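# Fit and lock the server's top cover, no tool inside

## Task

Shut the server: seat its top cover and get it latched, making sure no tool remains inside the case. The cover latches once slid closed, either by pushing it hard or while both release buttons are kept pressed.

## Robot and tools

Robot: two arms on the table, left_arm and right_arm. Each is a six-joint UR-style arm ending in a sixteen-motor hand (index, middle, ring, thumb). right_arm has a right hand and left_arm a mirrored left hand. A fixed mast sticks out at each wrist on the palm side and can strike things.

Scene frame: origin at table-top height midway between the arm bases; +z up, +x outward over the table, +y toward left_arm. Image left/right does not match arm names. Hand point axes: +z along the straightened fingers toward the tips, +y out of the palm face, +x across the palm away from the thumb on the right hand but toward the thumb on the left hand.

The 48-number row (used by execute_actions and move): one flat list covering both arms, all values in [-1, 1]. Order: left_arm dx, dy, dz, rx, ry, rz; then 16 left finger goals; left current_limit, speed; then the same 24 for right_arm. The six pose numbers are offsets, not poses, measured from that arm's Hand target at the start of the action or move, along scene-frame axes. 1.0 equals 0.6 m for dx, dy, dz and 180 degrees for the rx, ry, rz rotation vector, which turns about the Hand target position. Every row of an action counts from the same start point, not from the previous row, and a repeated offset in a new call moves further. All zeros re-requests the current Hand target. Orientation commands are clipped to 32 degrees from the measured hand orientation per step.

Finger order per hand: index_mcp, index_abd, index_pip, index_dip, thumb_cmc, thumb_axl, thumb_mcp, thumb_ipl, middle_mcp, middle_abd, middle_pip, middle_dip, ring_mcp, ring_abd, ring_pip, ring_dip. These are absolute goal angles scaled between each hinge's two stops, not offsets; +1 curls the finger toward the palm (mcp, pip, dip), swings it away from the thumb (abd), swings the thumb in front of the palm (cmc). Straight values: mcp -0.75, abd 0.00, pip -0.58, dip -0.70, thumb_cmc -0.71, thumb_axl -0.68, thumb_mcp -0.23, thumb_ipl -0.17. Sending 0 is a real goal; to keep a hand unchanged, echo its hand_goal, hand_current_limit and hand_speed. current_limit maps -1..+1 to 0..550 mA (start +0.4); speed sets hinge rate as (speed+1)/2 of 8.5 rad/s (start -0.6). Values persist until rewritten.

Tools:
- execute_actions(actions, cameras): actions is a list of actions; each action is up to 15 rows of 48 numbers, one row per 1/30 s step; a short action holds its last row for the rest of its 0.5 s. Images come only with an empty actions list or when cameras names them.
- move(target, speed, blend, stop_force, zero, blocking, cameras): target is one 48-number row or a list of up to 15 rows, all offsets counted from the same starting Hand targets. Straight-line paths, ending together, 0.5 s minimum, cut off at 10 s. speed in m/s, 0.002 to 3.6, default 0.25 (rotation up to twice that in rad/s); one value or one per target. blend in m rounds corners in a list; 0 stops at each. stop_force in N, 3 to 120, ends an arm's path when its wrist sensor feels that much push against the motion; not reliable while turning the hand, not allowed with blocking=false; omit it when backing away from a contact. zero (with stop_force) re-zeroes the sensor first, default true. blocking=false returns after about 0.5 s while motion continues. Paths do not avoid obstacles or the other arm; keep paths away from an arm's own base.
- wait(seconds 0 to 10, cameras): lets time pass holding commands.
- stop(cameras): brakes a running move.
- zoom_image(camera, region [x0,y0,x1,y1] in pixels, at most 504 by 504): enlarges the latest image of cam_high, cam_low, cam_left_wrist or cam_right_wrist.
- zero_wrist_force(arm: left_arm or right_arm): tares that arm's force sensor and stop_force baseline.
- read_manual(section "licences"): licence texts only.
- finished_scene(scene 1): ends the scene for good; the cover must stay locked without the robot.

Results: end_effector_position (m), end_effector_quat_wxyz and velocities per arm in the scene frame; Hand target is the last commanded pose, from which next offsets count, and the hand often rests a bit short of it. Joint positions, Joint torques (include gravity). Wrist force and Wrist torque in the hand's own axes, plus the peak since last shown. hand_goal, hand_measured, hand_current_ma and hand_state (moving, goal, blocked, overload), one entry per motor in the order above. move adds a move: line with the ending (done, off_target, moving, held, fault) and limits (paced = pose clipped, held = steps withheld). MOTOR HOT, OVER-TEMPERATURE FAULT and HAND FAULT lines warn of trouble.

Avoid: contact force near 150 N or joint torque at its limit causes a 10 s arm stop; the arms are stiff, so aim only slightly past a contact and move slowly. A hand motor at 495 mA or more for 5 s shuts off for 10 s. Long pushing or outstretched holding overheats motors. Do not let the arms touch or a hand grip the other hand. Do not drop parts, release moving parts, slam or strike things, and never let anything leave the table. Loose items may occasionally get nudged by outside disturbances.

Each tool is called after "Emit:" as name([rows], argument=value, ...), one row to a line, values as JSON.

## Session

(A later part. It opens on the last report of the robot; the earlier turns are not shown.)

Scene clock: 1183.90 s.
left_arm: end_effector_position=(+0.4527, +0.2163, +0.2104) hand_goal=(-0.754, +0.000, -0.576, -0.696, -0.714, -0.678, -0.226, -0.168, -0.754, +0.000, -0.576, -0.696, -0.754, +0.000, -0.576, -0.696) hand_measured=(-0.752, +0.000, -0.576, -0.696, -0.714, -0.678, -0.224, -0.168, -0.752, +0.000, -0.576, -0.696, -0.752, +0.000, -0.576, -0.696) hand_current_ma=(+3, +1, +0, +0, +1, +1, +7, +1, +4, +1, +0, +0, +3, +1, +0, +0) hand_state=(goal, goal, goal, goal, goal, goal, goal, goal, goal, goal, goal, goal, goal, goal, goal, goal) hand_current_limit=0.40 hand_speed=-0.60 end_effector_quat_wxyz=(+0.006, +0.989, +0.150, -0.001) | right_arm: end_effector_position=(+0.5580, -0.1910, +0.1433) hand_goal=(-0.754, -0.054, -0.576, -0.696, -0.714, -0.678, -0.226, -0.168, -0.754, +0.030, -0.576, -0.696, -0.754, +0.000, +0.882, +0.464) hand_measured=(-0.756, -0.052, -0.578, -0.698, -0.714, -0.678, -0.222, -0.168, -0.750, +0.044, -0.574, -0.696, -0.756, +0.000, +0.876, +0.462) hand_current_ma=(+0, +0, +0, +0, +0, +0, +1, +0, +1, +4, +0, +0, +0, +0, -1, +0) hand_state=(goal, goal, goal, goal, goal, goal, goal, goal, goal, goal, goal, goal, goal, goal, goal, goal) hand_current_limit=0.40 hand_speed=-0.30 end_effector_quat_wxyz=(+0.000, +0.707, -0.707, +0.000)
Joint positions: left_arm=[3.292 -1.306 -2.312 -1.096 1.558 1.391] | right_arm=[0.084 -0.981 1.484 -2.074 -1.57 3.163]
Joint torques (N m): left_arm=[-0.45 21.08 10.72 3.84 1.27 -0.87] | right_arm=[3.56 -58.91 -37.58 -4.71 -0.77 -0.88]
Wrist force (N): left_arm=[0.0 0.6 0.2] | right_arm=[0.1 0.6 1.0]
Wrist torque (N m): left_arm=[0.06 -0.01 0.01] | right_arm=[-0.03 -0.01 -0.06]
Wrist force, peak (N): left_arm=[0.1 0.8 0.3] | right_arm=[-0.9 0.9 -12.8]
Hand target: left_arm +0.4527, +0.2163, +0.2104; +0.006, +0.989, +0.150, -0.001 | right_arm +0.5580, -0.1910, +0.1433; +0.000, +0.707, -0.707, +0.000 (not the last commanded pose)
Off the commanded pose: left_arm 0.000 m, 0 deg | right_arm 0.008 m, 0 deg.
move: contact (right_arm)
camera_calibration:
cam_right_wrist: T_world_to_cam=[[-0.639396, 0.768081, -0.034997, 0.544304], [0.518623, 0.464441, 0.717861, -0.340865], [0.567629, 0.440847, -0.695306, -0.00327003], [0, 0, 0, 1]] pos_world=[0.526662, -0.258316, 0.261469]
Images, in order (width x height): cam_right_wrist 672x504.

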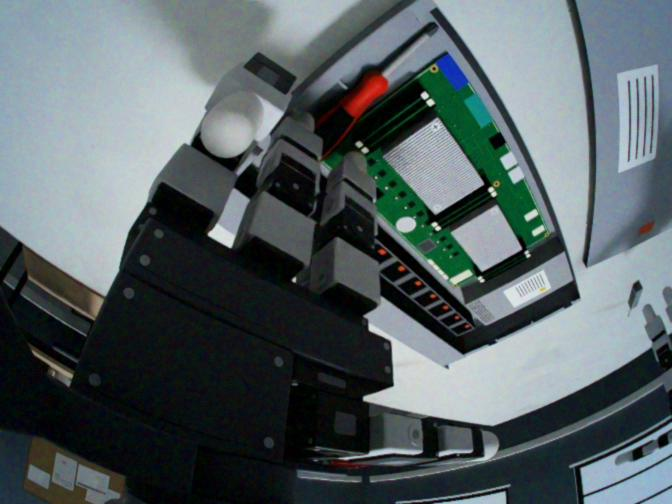

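Emit:
move([
  [0,0,0, 0,0,0, -0.754,0,-0.576,-0.696,-0.714,-0.678,-0.226,-0.168,-0.754,0,-0.576,-0.696,-0.754,0,-0.576,-0.696,0.4,-0.6, 0,0,0.025,0,0,0,-0.754,-0.053,-0.576,-0.696,-0.714,-0.678,-0.226,-0.168,-0.754,0.03,-0.576,-0.696,-0.754,0,0.883,0.464,0.4,-0.3],
  [0,0,0, 0,0,0, -0.754,0,-0.576,-0.696,-0.714,-0.678,-0.226,-0.168,-0.754,0,-0.576,-0.696,-0.754,0,-0.576,-0.696,0.4,-0.6, 0,-0.0067,0.025,0,0,0,-0.754,-0.053,-0.576,-0.696,-0.714,-0.678,-0.226,-0.168,-0.754,0.04,-0.576,-0.696,-0.754,0,0.883,0.464,0.4,-0.3],
], speed=0.1)

Emit:
move(target=[0,0,0, 0,0,0, -0.754,0,-0.576,-0.696,-0.714,-0.678,-0.226,-0.168,-0.754,0,-0.576,-0.696,-0.754,0,-0.576,-0.696,0.4,-0.6, 0,0,-0.037,0,0,0,-0.754,-0.053,-0.576,-0.696,-0.714,-0.678,-0.226,-0.168,-0.754,0.04,-0.576,-0.696,-0.754,0,0.883,0.464,0.4,-0.3], speed=0.03, stop_force=4, cameras=["cam_right_wrist"])

Emit:
zoom_image(camera="cam_right_wrist", region=[220, 0, 500, 200])

Scene clock: 1206.93 s.
left_arm: end_effector_position=(+0.4527, +0.2163, +0.2104) hand_goal=(-0.754, +0.000, -0.576, -0.696, -0.714, -0.678, -0.226, -0.168, -0.754, +0.000, -0.576, -0.696, -0.754, +0.000, -0.576, -0.696) hand_measured=(-0.752, +0.000, -0.576, -0.696, -0.714, -0.678, -0.224, -0.168, -0.752, +0.000, -0.576, -0.696, -0.752, +0.000, -0.576, -0.696) hand_current_ma=(+3, +1, +0, +0, +1, +1, +7, +1, +4, +1, +0, +0, +3, +1, +0, +0) hand_state=(goal, goal, goal, goal, goal, goal, goal, goal, goal, goal, goal, goal, goal, goal, goal, goal) hand_current_limit=0.40 hand_speed=-0.60 end_effector_quat_wxyz=(+0.006, +0.989, +0.150, -0.001) | right_arm: end_effector_position=(+0.5579, -0.1950, +0.1583) hand_goal=(-0.754, -0.054, -0.576, -0.696, -0.714, -0.678, -0.226, -0.168, -0.754, +0.040, -0.576, -0.696, -0.754, +0.000, +0.882, +0.464) hand_measured=(-0.756, -0.052, -0.578, -0.698, -0.714, -0.678, -0.222, -0.168, -0.750, +0.002, -0.574, -0.696, -0.756, +0.000, +0.876, +0.462) hand_current_ma=(+0, +0, +0, +0, +0, +0, +1, +0, +1, -25, +0, +0, +0, +0, -1, +0) hand_state=(goal, goal, goal, goal, goal, goal, goal, goal, goal, blocked, goal, goal, goal, goal, goal, goal) hand_current_limit=0.40 hand_speed=-0.30 end_effector_quat_wxyz=(+0.000, +0.707, -0.707, +0.000)
Joint positions: left_arm=[3.292 -1.306 -2.312 -1.096 1.558 1.391] | right_arm=[0.078 -0.999 1.472 -2.043 -1.57 3.157]
Joint torques (N m): left_arm=[0.05 21.17 10.65 3.74 1.25 -0.82] | right_arm=[5.39 -26.96 -26.03 -0.68 -0.84 0.27]
Wrist force (N): left_arm=[0.0 0.6 0.0] | right_arm=[-2.1 0.3 -1.2]
Wrist torque (N m): left_arm=[0.07 0.00 0.00] | right_arm=[0.16 -0.14 -0.07]
Wrist force, peak (N): left_arm=[-0.2 0.6 0.6] | right_arm=[-2.4 0.3 -1.3]
Hand target: left_arm +0.4527, +0.2163, +0.2104; +0.006, +0.989, +0.150, -0.001 | right_arm +0.5580, -0.1950, +0.1583; +0.000, +0.707, -0.707, +0.000
Off the commanded pose: left_arm 0.000 m, 0 deg | right_arm 0.000 m, 0 deg.
move: done

Scene clock: 1208.53 s.
left_arm: end_effector_position=(+0.4527, +0.2163, +0.2104) hand_goal=(-0.754, +0.000, -0.576, -0.696, -0.714, -0.678, -0.226, -0.168, -0.754, +0.000, -0.576, -0.696, -0.754, +0.000, -0.576, -0.696) hand_measured=(-0.752, +0.000, -0.576, -0.696, -0.714, -0.678, -0.224, -0.168, -0.752, +0.000, -0.576, -0.696, -0.752, +0.000, -0.576, -0.696) hand_current_ma=(+3, +1, +0, +0, +1, +1, +7, +1, +4, +1, +0, +0, +3, +1, +0, +0) hand_state=(goal, goal, goal, goal, goal, goal, goal, goal, goal, goal, goal, goal, goal, goal, goal, goal) hand_current_limit=0.40 hand_speed=-0.60 end_effector_quat_wxyz=(+0.006, +0.989, +0.150, -0.001) | right_arm: end_effector_position=(+0.5580, -0.1950, +0.1446) hand_goal=(-0.754, -0.054, -0.576, -0.696, -0.714, -0.678, -0.226, -0.168, -0.754, +0.040, -0.576, -0.696, -0.754, +0.000, +0.882, +0.464) hand_measured=(-0.754, -0.052, -0.578, -0.698, -0.714, -0.678, -0.222, -0.168, -0.756, +0.006, -0.576, -0.696, -0.756, +0.000, +0.876, +0.462) hand_current_ma=(+0, +0, +0, +0, +0, +0, +1, +0, +0, -21, +0, +0, +0, +0, -1, +0) hand_state=(goal, goal, goal, goal, goal, goal, goal, goal, goal, blocked, goal, goal, goal, goal, goal, goal) hand_current_limit=0.40 hand_speed=-0.30 end_effector_quat_wxyz=(+0.000, +0.707, -0.707, +0.000)
Joint positions: left_arm=[3.292 -1.306 -2.312 -1.096 1.558 1.391] | right_arm=[0.078 -0.984 1.486 -2.072 -1.57 3.157]
Joint torques (N m): left_arm=[-0.64 20.74 11.11 3.77 1.32 -0.83] | right_arm=[4.9 -60.29 -38.68 -4.6 -0.93 -0.69]
Wrist force (N): left_arm=[0.0 0.6 0.2] | right_arm=[-2.5 0.5 2.6]
Wrist torque (N m): left_arm=[0.06 0.00 0.00] | right_arm=[-0.10 -0.28 -0.11]
Wrist force, peak (N): left_arm=[-0.4 0.9 0.0] | right_arm=[-2.6 0.0 -7.6]
Hand target: left_arm +0.4527, +0.2163, +0.2104; +0.006, +0.989, +0.150, -0.001 | right_arm +0.5580, -0.1950, +0.1446; +0.000, +0.707, -0.707, +0.000 (not the last commanded pose)
Off the commanded pose: left_arm 0.000 m, 0 deg | right_arm 0.009 m, 0 deg.
move: contact (right_arm)
camera_calibration:
cam_right_wrist: T_world_to_cam=[[-0.639396, 0.768081, -0.034997, 0.547499], [0.518623, 0.464441, 0.717861, -0.339894], [0.567629, 0.440847, -0.695306, -0.000558664], [0, 0, 0, 1]] pos_world=[0.526662, -0.262416, 0.262769]
Images, in order (width x height): cam_right_wrist 672x504.

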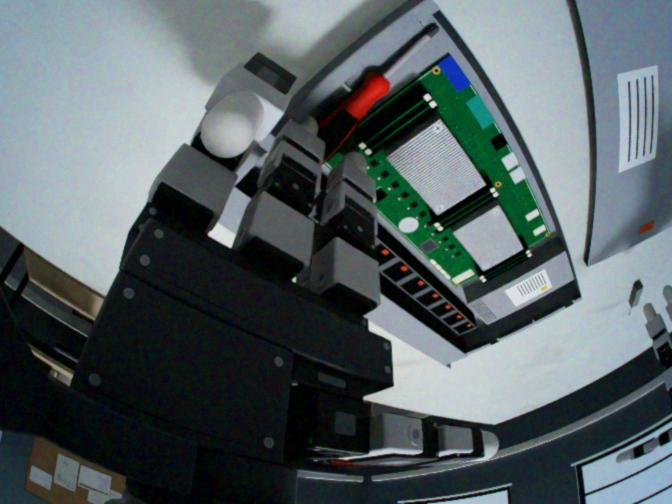

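Scaled by 1.800 from the camera's 672x504 image, which has a finer 960x720 frame.

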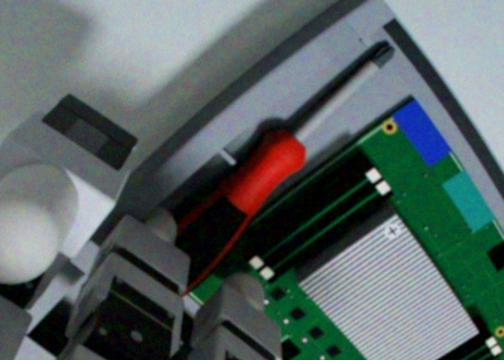

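Emit:
move([
  [0,0,0, 0,0,0, -0.754,0,-0.576,-0.696,-0.714,-0.678,-0.226,-0.168,-0.754,0,-0.576,-0.696,-0.754,0,-0.576,-0.696,0.4,-0.6, 0,0.0133,0.0,0,0,0,-0.754,-0.08,-0.576,-0.696,-0.714,-0.678,-0.226,-0.168,-0.754,0.03,-0.576,-0.696,-0.754,0,0.883,0.464,0.4,-0.3],
  [0,0,0, 0,0,0, -0.754,0,-0.576,-0.696,-0.714,-0.678,-0.226,-0.168,-0.754,0,-0.576,-0.696,-0.754,0,-0.576,-0.696,0.4,-0.6, 0,0.0133,-0.014,0,0,0,-0.754,-0.08,-0.576,-0.696,-0.714,-0.678,-0.226,-0.168,-0.754,0.03,-0.576,-0.696,-0.754,0,0.883,0.464,0.4,-0.3],
], speed=0.03, stop_force=8, cameras=["cam_right_wrist"])

Emit:
zoom_image(camera="cam_right_wrist", region=[220, 0, 500, 200])

Scene clock: 1224.50 s.
left_arm: end_effector_position=(+0.4527, +0.2163, +0.2104) hand_goal=(-0.754, +0.000, -0.576, -0.696, -0.714, -0.678, -0.226, -0.168, -0.754, +0.000, -0.576, -0.696, -0.754, +0.000, -0.576, -0.696) hand_measured=(-0.752, +0.000, -0.576, -0.696, -0.714, -0.678, -0.224, -0.168, -0.752, +0.000, -0.576, -0.696, -0.752, +0.000, -0.576, -0.696) hand_current_ma=(+3, +1, +0, +0, +1, +1, +7, +1, +4, +1, +0, +0, +3, +1, +0, +0) hand_state=(goal, goal, goal, goal, goal, goal, goal, goal, goal, goal, goal, goal, goal, goal, goal, goal) hand_current_limit=0.40 hand_speed=-0.60 end_effector_quat_wxyz=(+0.006, +0.989, +0.150, -0.001) | right_arm: end_effector_position=(+0.5582, -0.1868, +0.1426) hand_goal=(-0.754, -0.080, -0.576, -0.696, -0.714, -0.678, -0.226, -0.168, -0.754, +0.030, -0.576, -0.696, -0.754, +0.000, +0.882, +0.464) hand_measured=(-0.754, -0.076, -0.578, -0.698, -0.714, -0.678, -0.222, -0.168, -0.752, +0.050, -0.576, -0.696, -0.756, +0.000, +0.876, +0.462) hand_current_ma=(+0, +0, +0, +0, +0, +0, +1, +0, +0, +8, +0, +0, +0, +0, -1, +0) hand_state=(goal, goal, goal, goal, goal, goal, goal, goal, goal, blocked, goal, goal, goal, goal, goal, goal) hand_current_limit=0.40 hand_speed=-0.30 end_effector_quat_wxyz=(+0.000, +0.707, -0.707, +0.000)
Joint positions: left_arm=[3.292 -1.306 -2.312 -1.096 1.558 1.391] | right_arm=[0.091 -0.978 1.481 -2.075 -1.57 3.169]
Joint torques (N m): left_arm=[-0.8 21.44 10.28 3.7 1.21 -0.91] | right_arm=[5.22 -59.66 -36.87 -4.59 -0.7 1.04]
Wrist force (N): left_arm=[-0.3 0.5 0.1] | right_arm=[-0.1 0.3 0.9]
Wrist torque (N m): left_arm=[0.06 0.03 -0.01] | right_arm=[-0.02 0.06 -0.09]
Wrist force, peak (N): left_arm=[-0.5 0.6 0.4] | right_arm=[-2.1 1.3 -16.2]
Hand target: left_arm +0.4527, +0.2163, +0.2104; +0.006, +0.989, +0.150, -0.001 | right_arm +0.5582, -0.1868, +0.1426; +0.000, +0.707, -0.707, +0.000 (not the last commanded pose)
Off the commanded pose: left_arm 0.000 m, 0 deg | right_arm 0.006 m, 0 deg.
move: contact (right_arm); path passed 1 of 2 targets
camera_calibration:
cam_right_wrist: T_world_to_cam=[[-0.639451, 0.768022, -0.0352603, 0.541202], [0.51823, 0.464446, 0.718141, -0.342228], [0.567925, 0.440944, -0.695003, -0.00587731], [0, 0, 0, 1]] pos_world=[0.526763, -0.254117, 0.260766]
Images, in order (width x height): cam_right_wrist 672x504.

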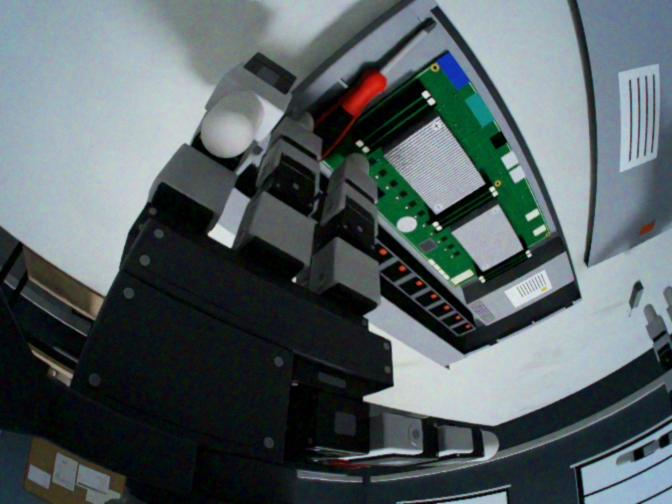

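Scaled by 1.800 from the camera's 672x504 image, which has a finer 960x720 frame.

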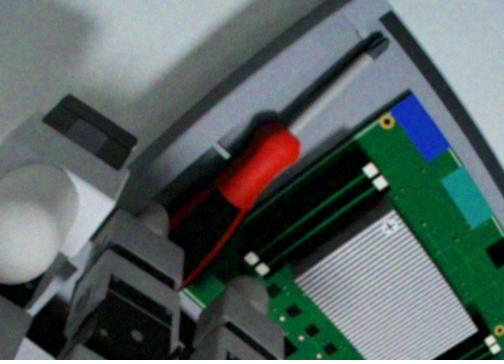

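Emit:
move([
  [0,0,0, 0,0,0, -0.754,0,-0.576,-0.696,-0.714,-0.678,-0.226,-0.168,-0.754,0,-0.576,-0.696,-0.754,0,-0.576,-0.696,0.4,-0.6, 0,0,0.04,0,0,0,-0.754,-0.08,-0.576,-0.696,-0.714,-0.678,-0.226,-0.168,-0.754,0.03,-0.576,-0.696,-0.754,0,0.883,0.464,0.4,-0.3],
  [0,0,0, 0,0,0, -0.754,0,-0.576,-0.696,-0.714,-0.678,-0.226,-0.168,-0.754,0,-0.576,-0.696,-0.754,0,-0.576,-0.696,0.4,-0.6, 0,-0.012,0.0401,0,0,0,-0.754,-0.08,-0.576,-0.696,-0.714,-0.678,-0.226,-0.168,-0.411,0.02,-0.98,-0.98,-0.754,0,0.883,0.464,0.4,-0.3],
], speed=0.1)

Emit:
move(target=[0,0,0, 0,0,0, -0.754,0,-0.576,-0.696,-0.714,-0.678,-0.226,-0.168,-0.754,0,-0.576,-0.696,-0.754,0,-0.576,-0.696,0.4,-0.6, 0,0,-0.055,0,0,0,-0.754,-0.08,-0.576,-0.696,-0.714,-0.678,-0.226,-0.168,-0.411,0.02,-0.98,-0.98,-0.754,0,0.883,0.464,0.4,-0.3], speed=0.03, stop_force=4, cameras=["cam_right_wrist"])

Emit:
zoom_image(camera="cam_right_wrist", region=[220, 0, 500, 200])

Scene clock: 1280.87 s.
left_arm: end_effector_position=(+0.4527, +0.2163, +0.2104) hand_goal=(-0.754, +0.000, -0.576, -0.696, -0.714, -0.678, -0.226, -0.168, -0.754, +0.000, -0.576, -0.696, -0.754, +0.000, -0.576, -0.696) hand_measured=(-0.752, +0.000, -0.576, -0.696, -0.714, -0.678, -0.224, -0.168, -0.752, +0.000, -0.576, -0.696, -0.752, +0.000, -0.576, -0.696) hand_current_ma=(+3, +1, +0, +0, +1, +1, +7, +1, +4, +1, +0, +0, +3, +1, +0, +0) hand_state=(goal, goal, goal, goal, goal, goal, goal, goal, goal, goal, goal, goal, goal, goal, goal, goal) hand_current_limit=0.40 hand_speed=-0.60 end_effector_quat_wxyz=(+0.006, +0.989, +0.150, -0.001) | right_arm: end_effector_position=(+0.5582, -0.1940, +0.1666) hand_goal=(-0.754, -0.080, -0.576, -0.696, -0.714, -0.678, -0.226, -0.168, -0.412, +0.020, -0.980, -0.980, -0.754, +0.000, +0.882, +0.464) hand_measured=(-0.754, -0.078, -0.578, -0.698, -0.714, -0.678, -0.222, -0.168, -0.418, +0.016, -0.976, -0.976, -0.756, +0.000, +0.876, +0.462) hand_current_ma=(+0, +0, +0, +0, +0, +0, +1, +0, -1, +0, +0, +0, +0, +0, -1, +0) hand_state=(goal, goal, goal, goal, goal, goal, goal, goal, goal, goal, goal, goal, goal, goal, goal, goal) hand_current_limit=0.40 hand_speed=-0.30 end_effector_quat_wxyz=(+0.000, +0.707, -0.707, +0.000)
Joint positions: left_arm=[3.292 -1.306 -2.312 -1.096 1.558 1.391] | right_arm=[0.08 -1.007 1.461 -2.025 -1.57 3.159]
Joint torques (N m): left_arm=[-0.4 20.7 10.83 3.65 1.27 -0.83] | right_arm=[-0.78 -25.63 -37.9 -0.25 -1.02 -0.87]
Wrist force (N): left_arm=[-0.4 0.3 0.0] | right_arm=[-0.4 0.6 0.4]
Wrist torque (N m): left_arm=[0.03 0.04 -0.02] | right_arm=[0.09 0.01 0.06]
Wrist force, peak (N): left_arm=[-0.4 0.8 0.2] | right_arm=[-4.1 1.5 0.2]
Hand target: left_arm +0.4527, +0.2163, +0.2104; +0.006, +0.989, +0.150, -0.001 | right_arm +0.5582, -0.1940, +0.1666; +0.000, +0.707, -0.707, +0.000
Off the commanded pose: left_arm 0.000 m, 0 deg | right_arm 0.000 m, 0 deg.
move: done

Scene clock: 1282.20 s.
left_arm: end_effector_position=(+0.4527, +0.2163, +0.2104) hand_goal=(-0.754, +0.000, -0.576, -0.696, -0.714, -0.678, -0.226, -0.168, -0.754, +0.000, -0.576, -0.696, -0.754, +0.000, -0.576, -0.696) hand_measured=(-0.752, +0.000, -0.576, -0.696, -0.714, -0.678, -0.224, -0.168, -0.752, +0.000, -0.576, -0.696, -0.752, +0.000, -0.576, -0.696) hand_current_ma=(+3, +1, +0, +0, +1, +1, +7, +1, +4, +1, +0, +0, +3, +1, +0, +0) hand_state=(goal, goal, goal, goal, goal, goal, goal, goal, goal, goal, goal, goal, goal, goal, goal, goal) hand_current_limit=0.40 hand_speed=-0.60 end_effector_quat_wxyz=(+0.006, +0.989, +0.150, -0.001) | right_arm: end_effector_position=(+0.5582, -0.1940, +0.1606) hand_goal=(-0.754, -0.080, -0.576, -0.696, -0.714, -0.678, -0.226, -0.168, -0.412, +0.020, -0.980, -0.980, -0.754, +0.000, +0.882, +0.464) hand_measured=(-0.754, -0.078, -0.578, -0.698, -0.714, -0.678, -0.222, -0.168, -0.414, +0.006, -0.982, -0.984, -0.756, +0.000, +0.876, +0.462) hand_current_ma=(+0, +0, +0, +0, +0, +0, +1, +0, +0, -4, +0, +0, +0, +0, -1, +0) hand_state=(goal, goal, goal, goal, goal, goal, goal, goal, goal, goal, goal, goal, goal, goal, goal, goal) hand_current_limit=0.40 hand_speed=-0.30 end_effector_quat_wxyz=(+0.000, +0.707, -0.707, +0.000)
Joint positions: left_arm=[3.292 -1.306 -2.312 -1.096 1.558 1.391] | right_arm=[0.08 -1.001 1.468 -2.038 -1.57 3.159]
Joint torques (N m): left_arm=[-0.73 21.52 11.03 3.63 1.22 -0.82] | right_arm=[-1.5 -59.11 -37.87 -4.38 -0.96 -0.76]
Wrist force (N): left_arm=[-0.1 0.3 0.3] | right_arm=[-0.6 0.4 0.4]
Wrist torque (N m): left_arm=[0.02 0.01 0.02] | right_arm=[0.08 -0.03 0.04]
Wrist force, peak (N): left_arm=[-0.4 0.9 0.4] | right_arm=[-2.1 0.2 -4.1]
Hand target: left_arm +0.4527, +0.2163, +0.2104; +0.006, +0.989, +0.150, -0.001 | right_arm +0.5582, -0.1940, +0.1606; +0.000, +0.707, -0.707, +0.000 (not the last commanded pose)
Off the commanded pose: left_arm 0.000 m, 0 deg | right_arm 0.027 m, 0 deg.
move: contact (right_arm)
camera_calibration:
cam_right_wrist: T_world_to_cam=[[-0.639446, 0.768022, -0.0353534, 0.547389], [0.518119, 0.464441, 0.718225, -0.351776], [0.568032, 0.440949, -0.694912, 0.00972657], [0, 0, 0, 1]] pos_world=[0.526763, -0.261317, 0.278765]
Images, in order (width x height): cam_right_wrist 672x504.

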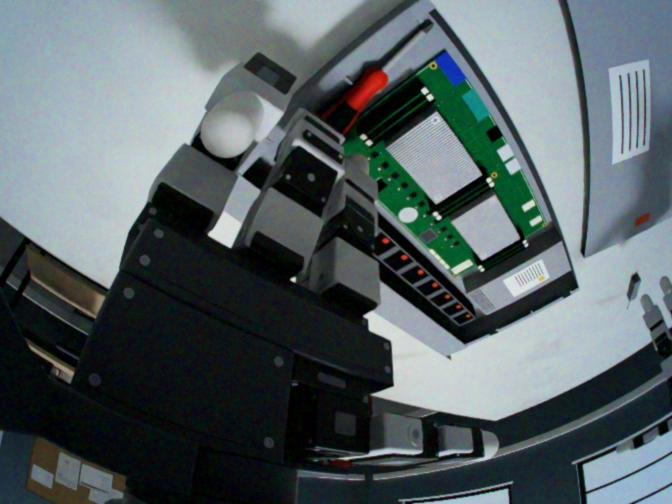

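Scaled by 1.800 from the camera's 672x504 image, which has a finer 960x720 frame.

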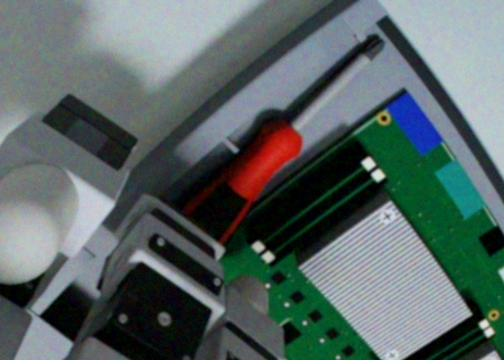

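Emit:
move([
  [0,0,0, 0,0,0, -0.754,0,-0.576,-0.696,-0.714,-0.678,-0.226,-0.168,-0.754,0,-0.576,-0.696,-0.754,0,-0.576,-0.696,0.4,-0.6, 0,0,0.04,0,0,0,-0.754,-0.08,-0.576,-0.696,-0.714,-0.678,-0.226,-0.168,-0.411,0.02,-0.98,-0.98,-0.754,0,0.883,0.464,0.4,-0.3],
  [0,0,0, 0,0,0, -0.754,0,-0.576,-0.696,-0.714,-0.678,-0.226,-0.168,-0.754,0,-0.576,-0.696,-0.754,0,-0.576,-0.696,0.4,-0.6, 0,0.0343,0.0401,-0.0556,0,0,-0.754,-0.08,-0.576,-0.696,-0.714,-0.678,-0.226,-0.168,-0.754,0.02,-0.576,-0.696,-0.754,0,0.883,0.464,0.4,-0.3],
], speed=0.1)

Emit:
move(target=[0,0,0, 0,0,0, -0.754,0,-0.576,-0.696,-0.714,-0.678,-0.226,-0.168,-0.754,0,-0.576,-0.696,-0.754,0,-0.576,-0.696,0.4,-0.6, 0,0,-0.082,0,0,0,-0.754,-0.08,-0.576,-0.696,-0.714,-0.678,-0.226,-0.168,-0.754,0.02,-0.576,-0.696,-0.754,0,0.883,0.464,0.4,-0.3], speed=0.03, stop_force=4, cameras=["cam_right_wrist"])

Emit:
zoom_image(camera="cam_right_wrist", region=[220, 0, 500, 200])

Scene clock: 1305.13 s.
left_arm: end_effector_position=(+0.4527, +0.2163, +0.2104) hand_goal=(-0.754, +0.000, -0.576, -0.696, -0.714, -0.678, -0.226, -0.168, -0.754, +0.000, -0.576, -0.696, -0.754, +0.000, -0.576, -0.696) hand_measured=(-0.752, +0.000, -0.576, -0.696, -0.714, -0.678, -0.224, -0.168, -0.752, +0.000, -0.576, -0.696, -0.752, +0.000, -0.576, -0.696) hand_current_ma=(+3, +1, +0, +0, +1, +1, +7, +1, +4, +1, +0, +0, +3, +1, +0, +0) hand_state=(goal, goal, goal, goal, goal, goal, goal, goal, goal, goal, goal, goal, goal, goal, goal, goal) hand_current_limit=0.40 hand_speed=-0.60 end_effector_quat_wxyz=(+0.006, +0.989, +0.150, -0.001) | right_arm: end_effector_position=(+0.5582, -0.1734, +0.1846) hand_goal=(-0.754, -0.080, -0.576, -0.696, -0.714, -0.678, -0.226, -0.168, -0.754, +0.020, -0.576, -0.696, -0.754, +0.000, +0.882, +0.464) hand_measured=(-0.754, -0.078, -0.578, -0.698, -0.714, -0.678, -0.222, -0.168, -0.750, +0.018, -0.578, -0.698, -0.756, +0.000, +0.876, +0.462) hand_current_ma=(+0, +0, +0, +0, +0, +0, +1, +0, +1, +0, +0, +0, +0, +0, -1, +0) hand_state=(goal, goal, goal, goal, goal, goal, goal, goal, goal, goal, goal, goal, goal, goal, goal, goal) hand_current_limit=0.40 hand_speed=-0.30 end_effector_quat_wxyz=(+0.061, +0.704, -0.704, +0.062)
Joint positions: left_arm=[3.292 -1.306 -2.312 -1.096 1.558 1.391] | right_arm=[0.168 -0.993 1.381 -1.941 -1.744 3.248]
Joint torques (N m): left_arm=[-0.76 20.91 10.66 3.54 1.21 -0.78] | right_arm=[-3.79 -59.78 -6.88 -4.26 -1.38 0.75]
Wrist force (N): left_arm=[-0.1 0.3 0.1] | right_arm=[0.5 0.5 -0.2]
Wrist torque (N m): left_arm=[0.03 0.01 0.00] | right_arm=[0.13 -0.12 -0.04]
Wrist force, peak (N): left_arm=[0.0 0.8 0.3] | right_arm=[1.1 0.8 0.5]
Hand target: left_arm +0.4527, +0.2163, +0.2104; +0.006, +0.989, +0.150, -0.001 | right_arm +0.5582, -0.1734, +0.1846; +0.061, +0.704, -0.704, +0.062
Off the commanded pose: left_arm 0.000 m, 0 deg | right_arm 0.000 m, 0 deg.
move: done

Scene clock: 1307.83 s.
left_arm: end_effector_position=(+0.4527, +0.2163, +0.2104) hand_goal=(-0.754, +0.000, -0.576, -0.696, -0.714, -0.678, -0.226, -0.168, -0.754, +0.000, -0.576, -0.696, -0.754, +0.000, -0.576, -0.696) hand_measured=(-0.752, +0.000, -0.576, -0.696, -0.714, -0.678, -0.224, -0.168, -0.752, +0.000, -0.576, -0.696, -0.752, +0.000, -0.576, -0.696) hand_current_ma=(+3, +1, +0, +0, +1, +1, +7, +1, +4, +1, +0, +0, +3, +1, +0, +0) hand_state=(goal, goal, goal, goal, goal, goal, goal, goal, goal, goal, goal, goal, goal, goal, goal, goal) hand_current_limit=0.40 hand_speed=-0.60 end_effector_quat_wxyz=(+0.006, +0.989, +0.150, -0.001) | right_arm: end_effector_position=(+0.5582, -0.1734, +0.1388) hand_goal=(-0.754, -0.080, -0.576, -0.696, -0.714, -0.678, -0.226, -0.168, -0.754, +0.020, -0.576, -0.696, -0.754, +0.000, +0.882, +0.464) hand_measured=(-0.756, -0.078, -0.578, -0.698, -0.714, -0.678, -0.222, -0.168, -0.752, +0.014, -0.578, -0.698, -0.756, +0.000, +0.876, +0.462) hand_current_ma=(+0, +0, +0, +0, +0, +0, +1, +0, +0, -1, +0, +0, +0, +0, -1, +0) hand_state=(goal, goal, goal, goal, goal, goal, goal, goal, goal, goal, goal, goal, goal, goal, goal, goal) hand_current_limit=0.40 hand_speed=-0.30 end_effector_quat_wxyz=(+0.061, +0.704, -0.704, +0.062)
Joint positions: left_arm=[3.292 -1.306 -2.312 -1.096 1.558 1.391] | right_arm=[0.168 -0.947 1.433 -2.039 -1.744 3.248]
Joint torques (N m): left_arm=[-0.5 20.97 11.02 3.4 1.19 -0.85] | right_arm=[-3.53 -56.99 -35.49 -3.73 -1.27 0.52]
Wrist force (N): left_arm=[0.0 0.5 -0.1] | right_arm=[0.3 0.6 -3.5]
Wrist torque (N m): left_arm=[0.07 -0.02 0.01] | right_arm=[0.40 -0.15 -0.04]
Wrist force, peak (N): left_arm=[0.0 0.7 0.5] | right_arm=[2.3 0.0 -17.2]
Hand target: left_arm +0.4527, +0.2163, +0.2104; +0.006, +0.989, +0.150, -0.001 | right_arm +0.5582, -0.1734, +0.1388; +0.061, +0.704, -0.704, +0.062 (not the last commanded pose)
Off the commanded pose: left_arm 0.000 m, 0 deg | right_arm 0.003 m, 0 deg.
move: contact (right_arm)
camera_calibration:
cam_right_wrist: T_world_to_cam=[[-0.63937, 0.750258, -0.168283, 0.546167], [0.518207, 0.582151, 0.626548, -0.312549], [0.568038, 0.313391, -0.760999, -0.027454], [0, 0, 0, 1]] pos_world=[0.526763, -0.219212, 0.266845]
Images, in order (width x height): cam_right_wrist 672x504.

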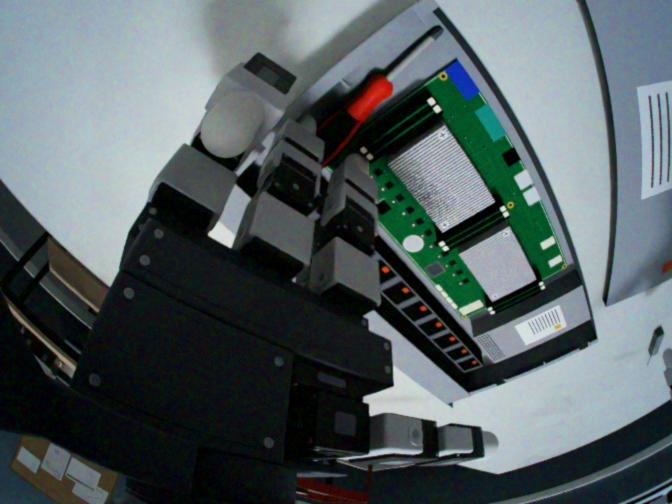

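Scaled by 1.800 from the camera's 672x504 image, which has a finer 960x720 frame.

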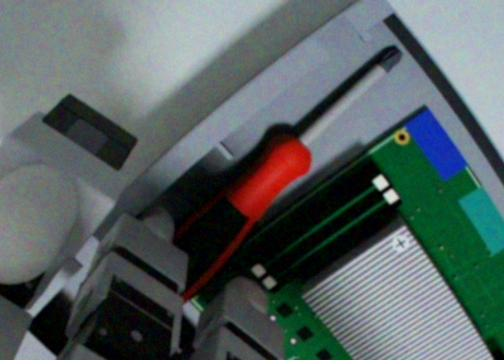

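Emit:
move(target=[0,0,0, 0,0,0, -0.754,0,-0.576,-0.696,-0.714,-0.678,-0.226,-0.168,-0.754,0,-0.576,-0.696,-0.754,0,-0.576,-0.696,0.4,-0.6, 0,0,0.0005,0,0,0,-0.754,0.3,-0.576,-0.696,-0.714,-0.678,-0.226,-0.168,-0.754,-0.3,-0.576,-0.696,-0.754,0,0.883,0.464,0.6,-0.85], speed=0.06)

Emit:
move(target=[0,0,0, 0,0,0, -0.754,0,-0.576,-0.696,-0.714,-0.678,-0.226,-0.168,-0.754,0,-0.576,-0.696,-0.754,0,-0.576,-0.696,0.4,-0.6, 0,0,0.04,0,0,0,-0.754,0.3,-0.576,-0.696,-0.714,-0.678,-0.226,-0.168,-0.754,-0.3,-0.576,-0.696,-0.754,0,0.883,0.464,0.6,-0.85], speed=0.03, cameras=["cam_right_wrist", "cam_high"])

Emit:
zoom_image(camera="cam_right_wrist", region=[220, 0, 500, 200])

Emit:
zoom_image(camera="cam_high", region=[280, 230, 480, 400])

Scene clock: 1323.53 s.
left_arm: end_effector_position=(+0.4527, +0.2163, +0.2104) hand_goal=(-0.754, +0.000, -0.576, -0.696, -0.714, -0.678, -0.226, -0.168, -0.754, +0.000, -0.576, -0.696, -0.754, +0.000, -0.576, -0.696) hand_measured=(-0.752, +0.000, -0.576, -0.696, -0.714, -0.678, -0.224, -0.168, -0.752, +0.000, -0.576, -0.696, -0.752, +0.000, -0.576, -0.696) hand_current_ma=(+3, +1, +0, +0, +1, +1, +7, +1, +4, +1, +0, +0, +3, +1, +0, +0) hand_state=(goal, goal, goal, goal, goal, goal, goal, goal, goal, goal, goal, goal, goal, goal, goal, goal) hand_current_limit=0.40 hand_speed=-0.60 end_effector_quat_wxyz=(+0.006, +0.989, +0.150, -0.001) | right_arm: end_effector_position=(+0.5582, -0.1734, +0.1391) hand_goal=(-0.754, +0.300, -0.576, -0.696, -0.714, -0.678, -0.226, -0.168, -0.754, -0.300, -0.576, -0.696, -0.754, +0.000, +0.882, +0.464) hand_measured=(-0.754, -0.014, -0.578, -0.698, -0.714, -0.678, -0.222, -0.168, -0.752, -0.018, -0.576, -0.698, -0.756, +0.000, +0.876, +0.462) hand_current_ma=(+0, -440, +0, +0, +0, +0, +1, +0, +0, +439, +0, +0, +0, +0, -1, +0) hand_state=(goal, blocked, goal, goal, goal, goal, goal, goal, goal, blocked, goal, goal, goal, goal, goal, goal) hand_current_limit=0.60 hand_speed=-0.85 end_effector_quat_wxyz=(+0.061, +0.704, -0.704, +0.062)
Joint positions: left_arm=[3.292 -1.306 -2.312 -1.096 1.558 1.391] | right_arm=[0.168 -0.947 1.433 -2.038 -1.744 3.248]
Joint torques (N m): left_arm=[-0.35 20.85 11.26 3.42 1.18 -0.86] | right_arm=[-4.07 -59.73 -37.66 -0.53 0.22 0.44]
Wrist force (N): left_arm=[-0.3 0.5 -0.1] | right_arm=[0.3 0.3 0.2]
Wrist torque (N m): left_arm=[0.07 0.03 -0.02] | right_arm=[0.08 -0.04 -0.06]
Wrist force, peak (N): left_arm=[-0.3 0.6 0.5] | right_arm=[0.1 0.4 -4.3]
Hand target: left_arm +0.4527, +0.2163, +0.2104; +0.006, +0.989, +0.150, -0.001 | right_arm +0.5582, -0.1734, +0.1391; +0.061, +0.704, -0.704, +0.062
Off the commanded pose: left_arm 0.000 m, 0 deg | right_arm 0.000 m, 0 deg.
move: done

Scene clock: 1324.60 s.
left_arm: end_effector_position=(+0.4527, +0.2163, +0.2104) hand_goal=(-0.754, +0.000, -0.576, -0.696, -0.714, -0.678, -0.226, -0.168, -0.754, +0.000, -0.576, -0.696, -0.754, +0.000, -0.576, -0.696) hand_measured=(-0.752, +0.000, -0.576, -0.696, -0.714, -0.678, -0.224, -0.168, -0.752, +0.000, -0.576, -0.696, -0.752, +0.000, -0.576, -0.696) hand_current_ma=(+3, +1, +0, +0, +1, +1, +7, +1, +4, +1, +0, +0, +3, +1, +0, +0) hand_state=(goal, goal, goal, goal, goal, goal, goal, goal, goal, goal, goal, goal, goal, goal, goal, goal) hand_current_limit=0.40 hand_speed=-0.60 end_effector_quat_wxyz=(+0.006, +0.989, +0.150, -0.001) | right_arm: end_effector_position=(+0.5583, -0.1734, +0.1634) hand_goal=(-0.754, +0.300, -0.576, -0.696, -0.714, -0.678, -0.226, -0.168, -0.754, -0.300, -0.576, -0.696, -0.754, +0.000, +0.882, +0.464) hand_measured=(-0.754, -0.014, -0.578, -0.698, -0.714, -0.678, -0.222, -0.168, -0.752, -0.020, -0.576, -0.698, -0.756, +0.000, +0.876, +0.462) hand_current_ma=(+0, -440, +0, +0, +0, +0, +1, +0, +0, +440, +0, +0, +0, +0, -1, +0) hand_state=(goal, blocked, goal, goal, goal, goal, goal, goal, goal, blocked, goal, goal, goal, goal, goal, goal) hand_current_limit=0.60 hand_speed=-0.85 end_effector_quat_wxyz=(+0.061, +0.704, -0.704, +0.062)
Joint positions: left_arm=[3.292 -1.306 -2.312 -1.096 1.558 1.391] | right_arm=[0.168 -0.973 1.407 -1.987 -1.744 3.248]
Joint torques (N m): left_arm=[-0.5 21.23 11.43 3.33 1.18 -0.91] | right_arm=[-3.63 -34.31 -17.51 -4.8 1.16 0.38]
Wrist force (N): left_arm=[-0.4 0.7 0.0] | right_arm=[-0.1 0.6 0.6]
Wrist torque (N m): left_arm=[0.08 0.05 -0.03] | right_arm=[0.08 -0.08 -0.08]
Wrist force, peak (N): left_arm=[-0.1 0.8 0.4] | right_arm=[0.4 0.6 0.8]
Hand target: left_arm +0.4527, +0.2163, +0.2104; +0.006, +0.989, +0.150, -0.001 | right_arm +0.5582, -0.1734, +0.1631; +0.061, +0.704, -0.704, +0.062
Off the commanded pose: left_arm 0.000 m, 0 deg | right_arm 0.000 m, 0 deg.
move: done
camera_calibration:
cam_right_wrist: T_world_to_cam=[[-0.639388, 0.750215, -0.168405, 0.550407], [0.518009, 0.582164, 0.626699, -0.32795], [0.568198, 0.313469, -0.760847, -0.00890288], [0, 0, 0, 1]] pos_world=[0.526863, -0.219212, 0.291443]
Images, in order (width x height): cam_high 896x504, cam_right_wrist 672x504.

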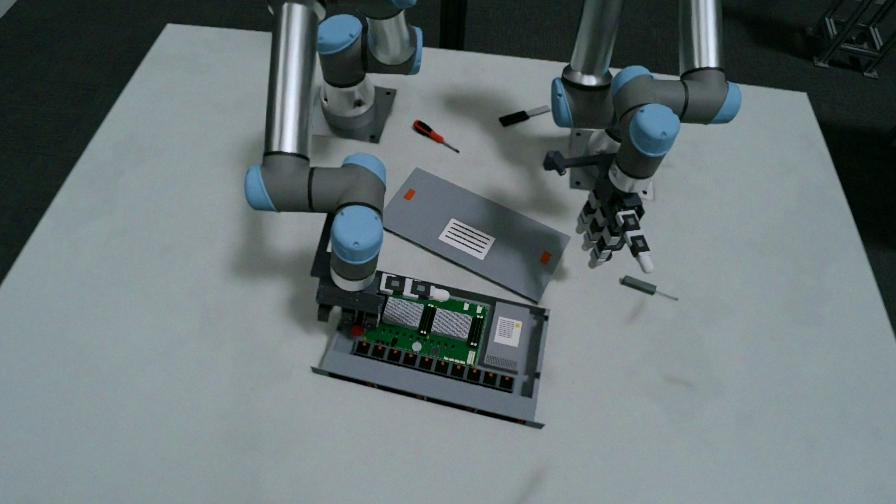

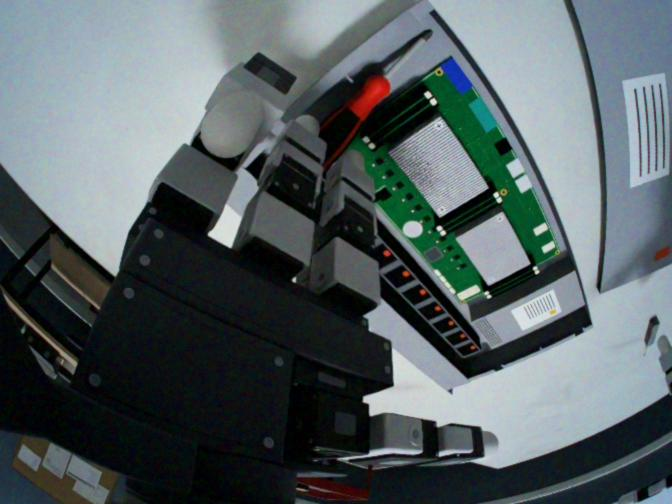

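Scaled by 1.800 from the camera's 672x504 image, which has a finer 960x720 frame.

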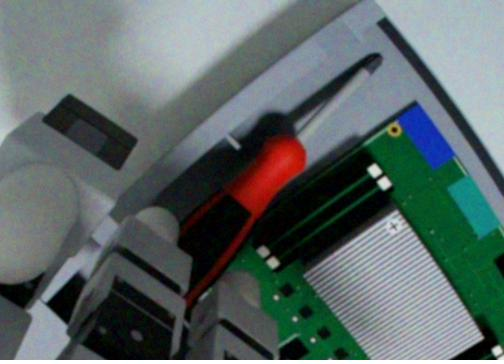

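Scaled by 2.520 from the camera's 896x504 image, which has a finer 1280x720 frame.

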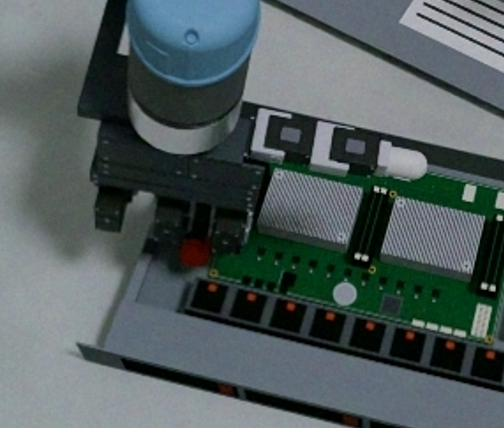

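Emit:
move(target=[0,0,0, 0,0,0, -0.754,0,-0.576,-0.696,-0.714,-0.678,-0.226,-0.168,-0.754,0,-0.576,-0.696,-0.754,0,-0.576,-0.696,0.4,-0.6, 0.0,-0.01,0.06,0,0,0,-0.754,0.3,-0.576,-0.696,-0.714,-0.678,-0.226,-0.168,-0.754,-0.3,-0.576,-0.696,-0.754,0,0.883,0.464,0.7,-0.85], speed=0.03, cameras=["cam_right_wrist", "cam_high"])

Emit:
zoom_image(camera="cam_right_wrist", region=[220, 0, 500, 200])

Emit:
zoom_image(camera="cam_high", region=[280, 230, 480, 400])

Scene clock: 1365.53 s.
left_arm: end_effector_position=(+0.4527, +0.2163, +0.2104) hand_goal=(-0.754, +0.000, -0.576, -0.696, -0.714, -0.678, -0.226, -0.168, -0.754, +0.000, -0.576, -0.696, -0.754, +0.000, -0.576, -0.696) hand_measured=(-0.752, +0.000, -0.576, -0.696, -0.714, -0.678, -0.224, -0.168, -0.752, +0.000, -0.576, -0.696, -0.752, +0.000, -0.576, -0.696) hand_current_ma=(+3, +1, +0, +0, +1, +1, +7, +1, +4, +1, +0, +0, +3, +1, +0, +0) hand_state=(goal, goal, goal, goal, goal, goal, goal, goal, goal, goal, goal, goal, goal, goal, goal, goal) hand_current_limit=0.40 hand_speed=-0.60 end_effector_quat_wxyz=(+0.006, +0.989, +0.150, -0.001) | right_arm: end_effector_position=(+0.5583, -0.1794, +0.1994) hand_goal=(-0.754, +0.300, -0.576, -0.696, -0.714, -0.678, -0.226, -0.168, -0.754, -0.300, -0.576, -0.696, -0.754, +0.000, +0.882, +0.464) hand_measured=(-0.754, -0.014, -0.578, -0.698, -0.714, -0.678, -0.222, -0.168, -0.752, -0.022, -0.576, -0.698, -0.756, +0.000, +0.876, +0.462) hand_current_ma=(+0, -468, +0, +0, +0, +0, +1, +0, +0, +467, +0, +0, +0, +0, -1, +0) hand_state=(goal, blocked, goal, goal, goal, goal, goal, goal, goal, blocked, goal, goal, goal, goal, goal, goal) hand_current_limit=0.70 hand_speed=-0.85 end_effector_quat_wxyz=(+0.061, +0.704, -0.704, +0.062)
Joint positions: left_arm=[3.292 -1.306 -2.312 -1.096 1.558 1.391] | right_arm=[0.16 -1.01 1.369 -1.913 -1.744 3.24]
Joint torques (N m): left_arm=[-0.56 20.71 11.45 3.22 1.23 -0.83] | right_arm=[-1.8 -33.47 -16.72 -4.88 -1.55 -0.39]
Wrist force (N): left_arm=[-0.3 0.3 0.1] | right_arm=[0.3 0.6 0.3]
Wrist torque (N m): left_arm=[0.02 0.03 -0.01] | right_arm=[0.09 -0.13 0.10]
Wrist force, peak (N): left_arm=[-0.5 0.6 0.3] | right_arm=[-0.5 0.1 1.4]
Hand target: left_arm +0.4527, +0.2163, +0.2104; +0.006, +0.989, +0.150, -0.001 | right_arm +0.5582, -0.1794, +0.1991; +0.061, +0.704, -0.704, +0.062
Off the commanded pose: left_arm 0.000 m, 0 deg | right_arm 0.000 m, 0 deg.
move: done
camera_calibration:
cam_right_wrist: T_world_to_cam=[[-0.639388, 0.750215, -0.168405, 0.560988], [0.518009, 0.582164, 0.626699, -0.347081], [0.568198, 0.313469, -0.760847, 0.0204445], [0, 0, 0, 1]] pos_world=[0.526863, -0.225212, 0.327543]
Images, in order (width x height): cam_high 896x504, cam_right_wrist 672x504.

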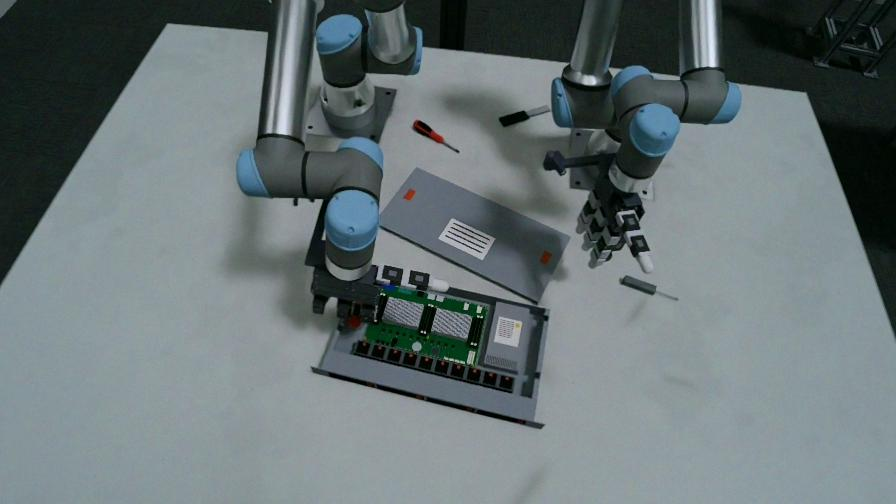

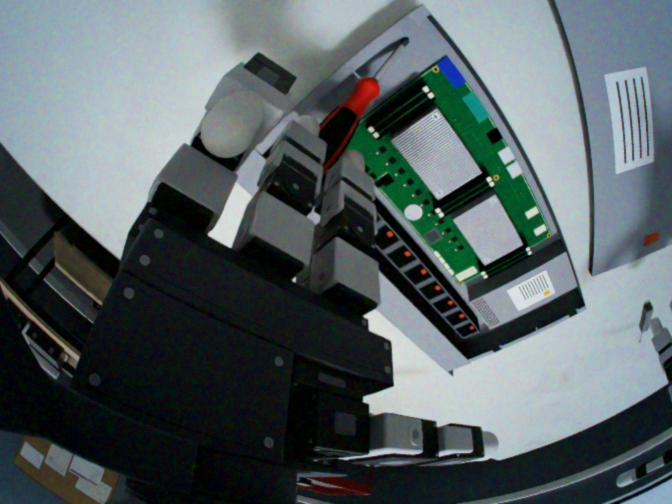

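Scaled by 1.800 from the camera's 672x504 image, which has a finer 960x720 frame.

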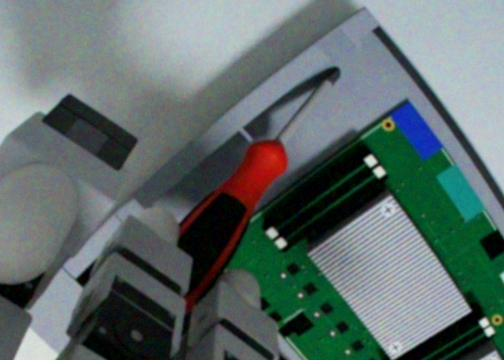

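Scaled by 2.520 from the camera's 896x504 image, which has a finer 1280x720 frame.

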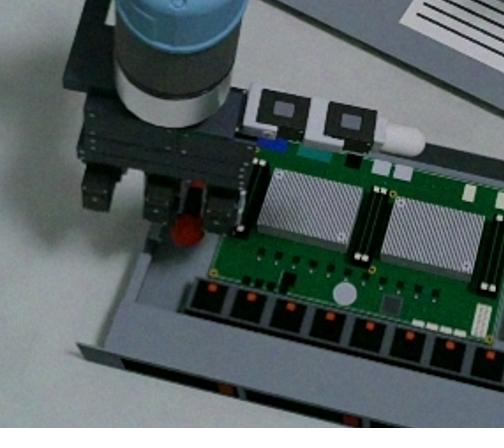

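Emit:
move([
  [0,0,0, 0,0,0, -0.754,0,-0.576,-0.696,-0.714,-0.678,-0.226,-0.168,-0.754,0,-0.576,-0.696,-0.754,0,-0.576,-0.696,0.4,-0.6, 0.03,-0.012,0.03,0,0,0,-0.754,0.3,-0.576,-0.696,-0.714,-0.678,-0.226,-0.168,-0.754,-0.3,-0.576,-0.696,-0.754,0,0.883,0.464,0.7,-0.85],
  [0,0,0, 0,0,0, -0.754,0,-0.576,-0.696,-0.714,-0.678,-0.226,-0.168,-0.754,0,-0.576,-0.696,-0.754,0,-0.576,-0.696,0.4,-0.6, 0.13,-0.012,0.03,0,0,0,-0.754,0.3,-0.576,-0.696,-0.714,-0.678,-0.226,-0.168,-0.754,-0.3,-0.576,-0.696,-0.754,0,0.883,0.464,0.7,-0.85],
], speed=0.04, blend=[0.005, 0], cameras=["cam_right_wrist", "cam_high", "cam_low"])

Emit:
zoom_image(camera="cam_right_wrist", region=[220, 0, 500, 200])

Emit:
zoom_image(camera="cam_high", region=[280, 230, 480, 400])

Emit:
zoom_image(camera="cam_low", region=[180, 120, 420, 320])

Scene clock: 1382.70 s.
left_arm: end_effector_position=(+0.4527, +0.2163, +0.2104) hand_goal=(-0.754, +0.000, -0.576, -0.696, -0.714, -0.678, -0.226, -0.168, -0.754, +0.000, -0.576, -0.696, -0.754, +0.000, -0.576, -0.696) hand_measured=(-0.752, +0.000, -0.576, -0.696, -0.714, -0.678, -0.224, -0.168, -0.752, +0.000, -0.576, -0.696, -0.752, +0.000, -0.576, -0.696) hand_current_ma=(+3, +1, +0, +0, +1, +1, +7, +1, +4, +1, +0, +0, +3, +1, +0, +0) hand_state=(goal, goal, goal, goal, goal, goal, goal, goal, goal, goal, goal, goal, goal, goal, goal, goal) hand_current_limit=0.40 hand_speed=-0.60 end_effector_quat_wxyz=(+0.006, +0.989, +0.150, -0.001) | right_arm: end_effector_position=(+0.6362, -0.1866, +0.2170) hand_goal=(-0.754, +0.300, -0.576, -0.696, -0.714, -0.678, -0.226, -0.168, -0.754, -0.300, -0.576, -0.696, -0.754, +0.000, +0.882, +0.464) hand_measured=(-0.756, -0.014, -0.578, -0.698, -0.714, -0.678, -0.222, -0.168, -0.752, -0.022, -0.576, -0.698, -0.756, +0.000, +0.876, +0.462) hand_current_ma=(+0, -468, +0, +0, +0, +0, +1, +0, +0, +467, +0, +0, +0, +0, -1, +0) hand_state=(goal, blocked, goal, goal, goal, goal, goal, goal, goal, blocked, goal, goal, goal, goal, goal, goal) hand_current_limit=0.70 hand_speed=-0.85 end_effector_quat_wxyz=(+0.061, +0.704, -0.704, +0.062)
Joint positions: left_arm=[3.292 -1.306 -2.312 -1.096 1.558 1.391] | right_arm=[0.141 -0.841 1.039 -1.756 -1.745 3.22]
Joint torques (N m): left_arm=[-0.57 21.26 11.18 3.12 1.18 -0.86] | right_arm=[-0.97 -67.19 -10.06 -4.55 -1.51 -0.35]
Wrist force (N): left_arm=[-0.2 0.3 0.1] | right_arm=[-0.2 0.5 0.4]
Wrist torque (N m): left_arm=[0.03 0.02 0.00] | right_arm=[0.07 -0.03 0.09]
Wrist force, peak (N): left_arm=[-0.6 0.7 0.1] | right_arm=[-0.4 1.2 1.3]
Hand target: left_arm +0.4527, +0.2163, +0.2104; +0.006, +0.989, +0.150, -0.001 | right_arm +0.6362, -0.1866, +0.2171; +0.061, +0.704, -0.704, +0.062
Off the commanded pose: left_arm 0.000 m, 0 deg | right_arm 0.000 m, 0 deg.
move: done
camera_calibration:
cam_right_wrist: T_world_to_cam=[[-0.639446, 0.750225, -0.16814, 0.619155], [0.518356, 0.582199, 0.626379, -0.394354], [0.567816, 0.313379, -0.761169, -0.00797934], [0, 0, 0, 1]] pos_world=[0.604863, -0.232412, 0.345046]
Images, in order (width x height): cam_high 896x504, cam_low 896x504, cam_right_wrist 672x504.

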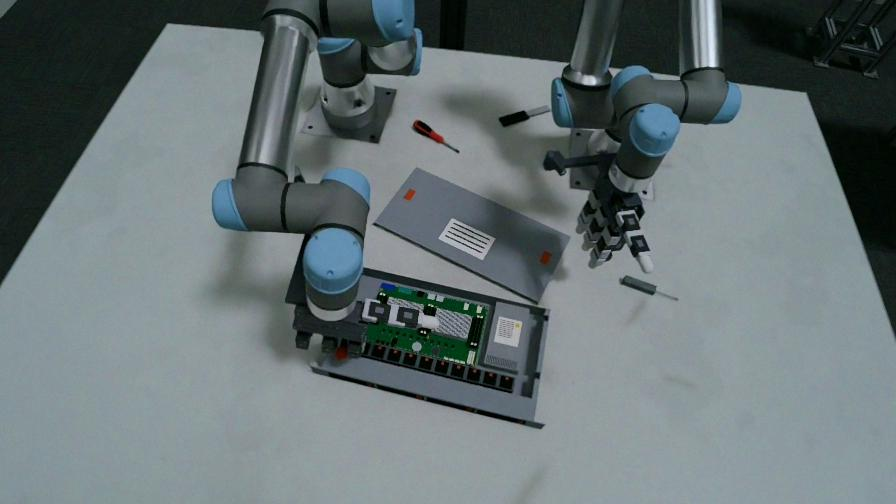

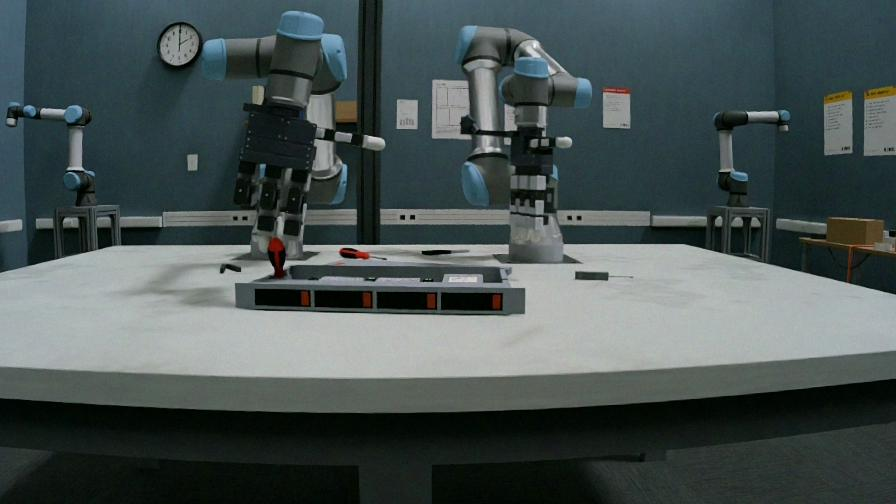

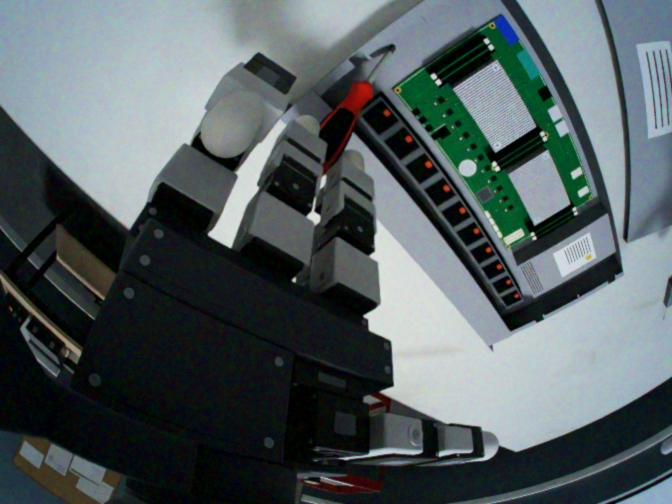

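Scaled by 1.800 from the camera's 672x504 image, which has a finer 960x720 frame.

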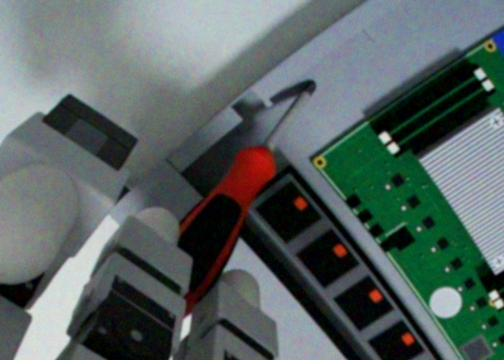

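Scaled by 2.520 from the camera's 896x504 image, which has a finer 1280x720 frame.

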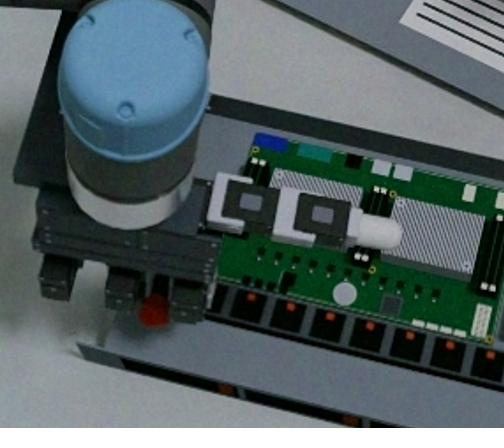

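Scaled by 2.100 from the camera's 896x504 image, which has a finer 1280x720 frame.

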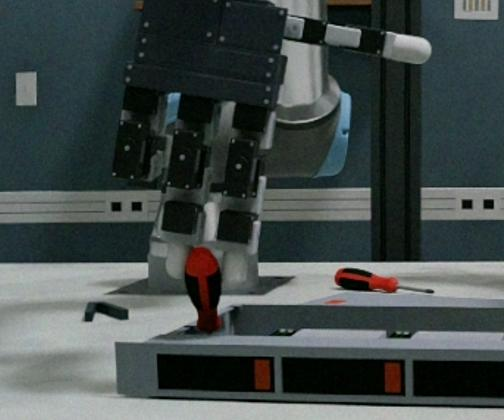

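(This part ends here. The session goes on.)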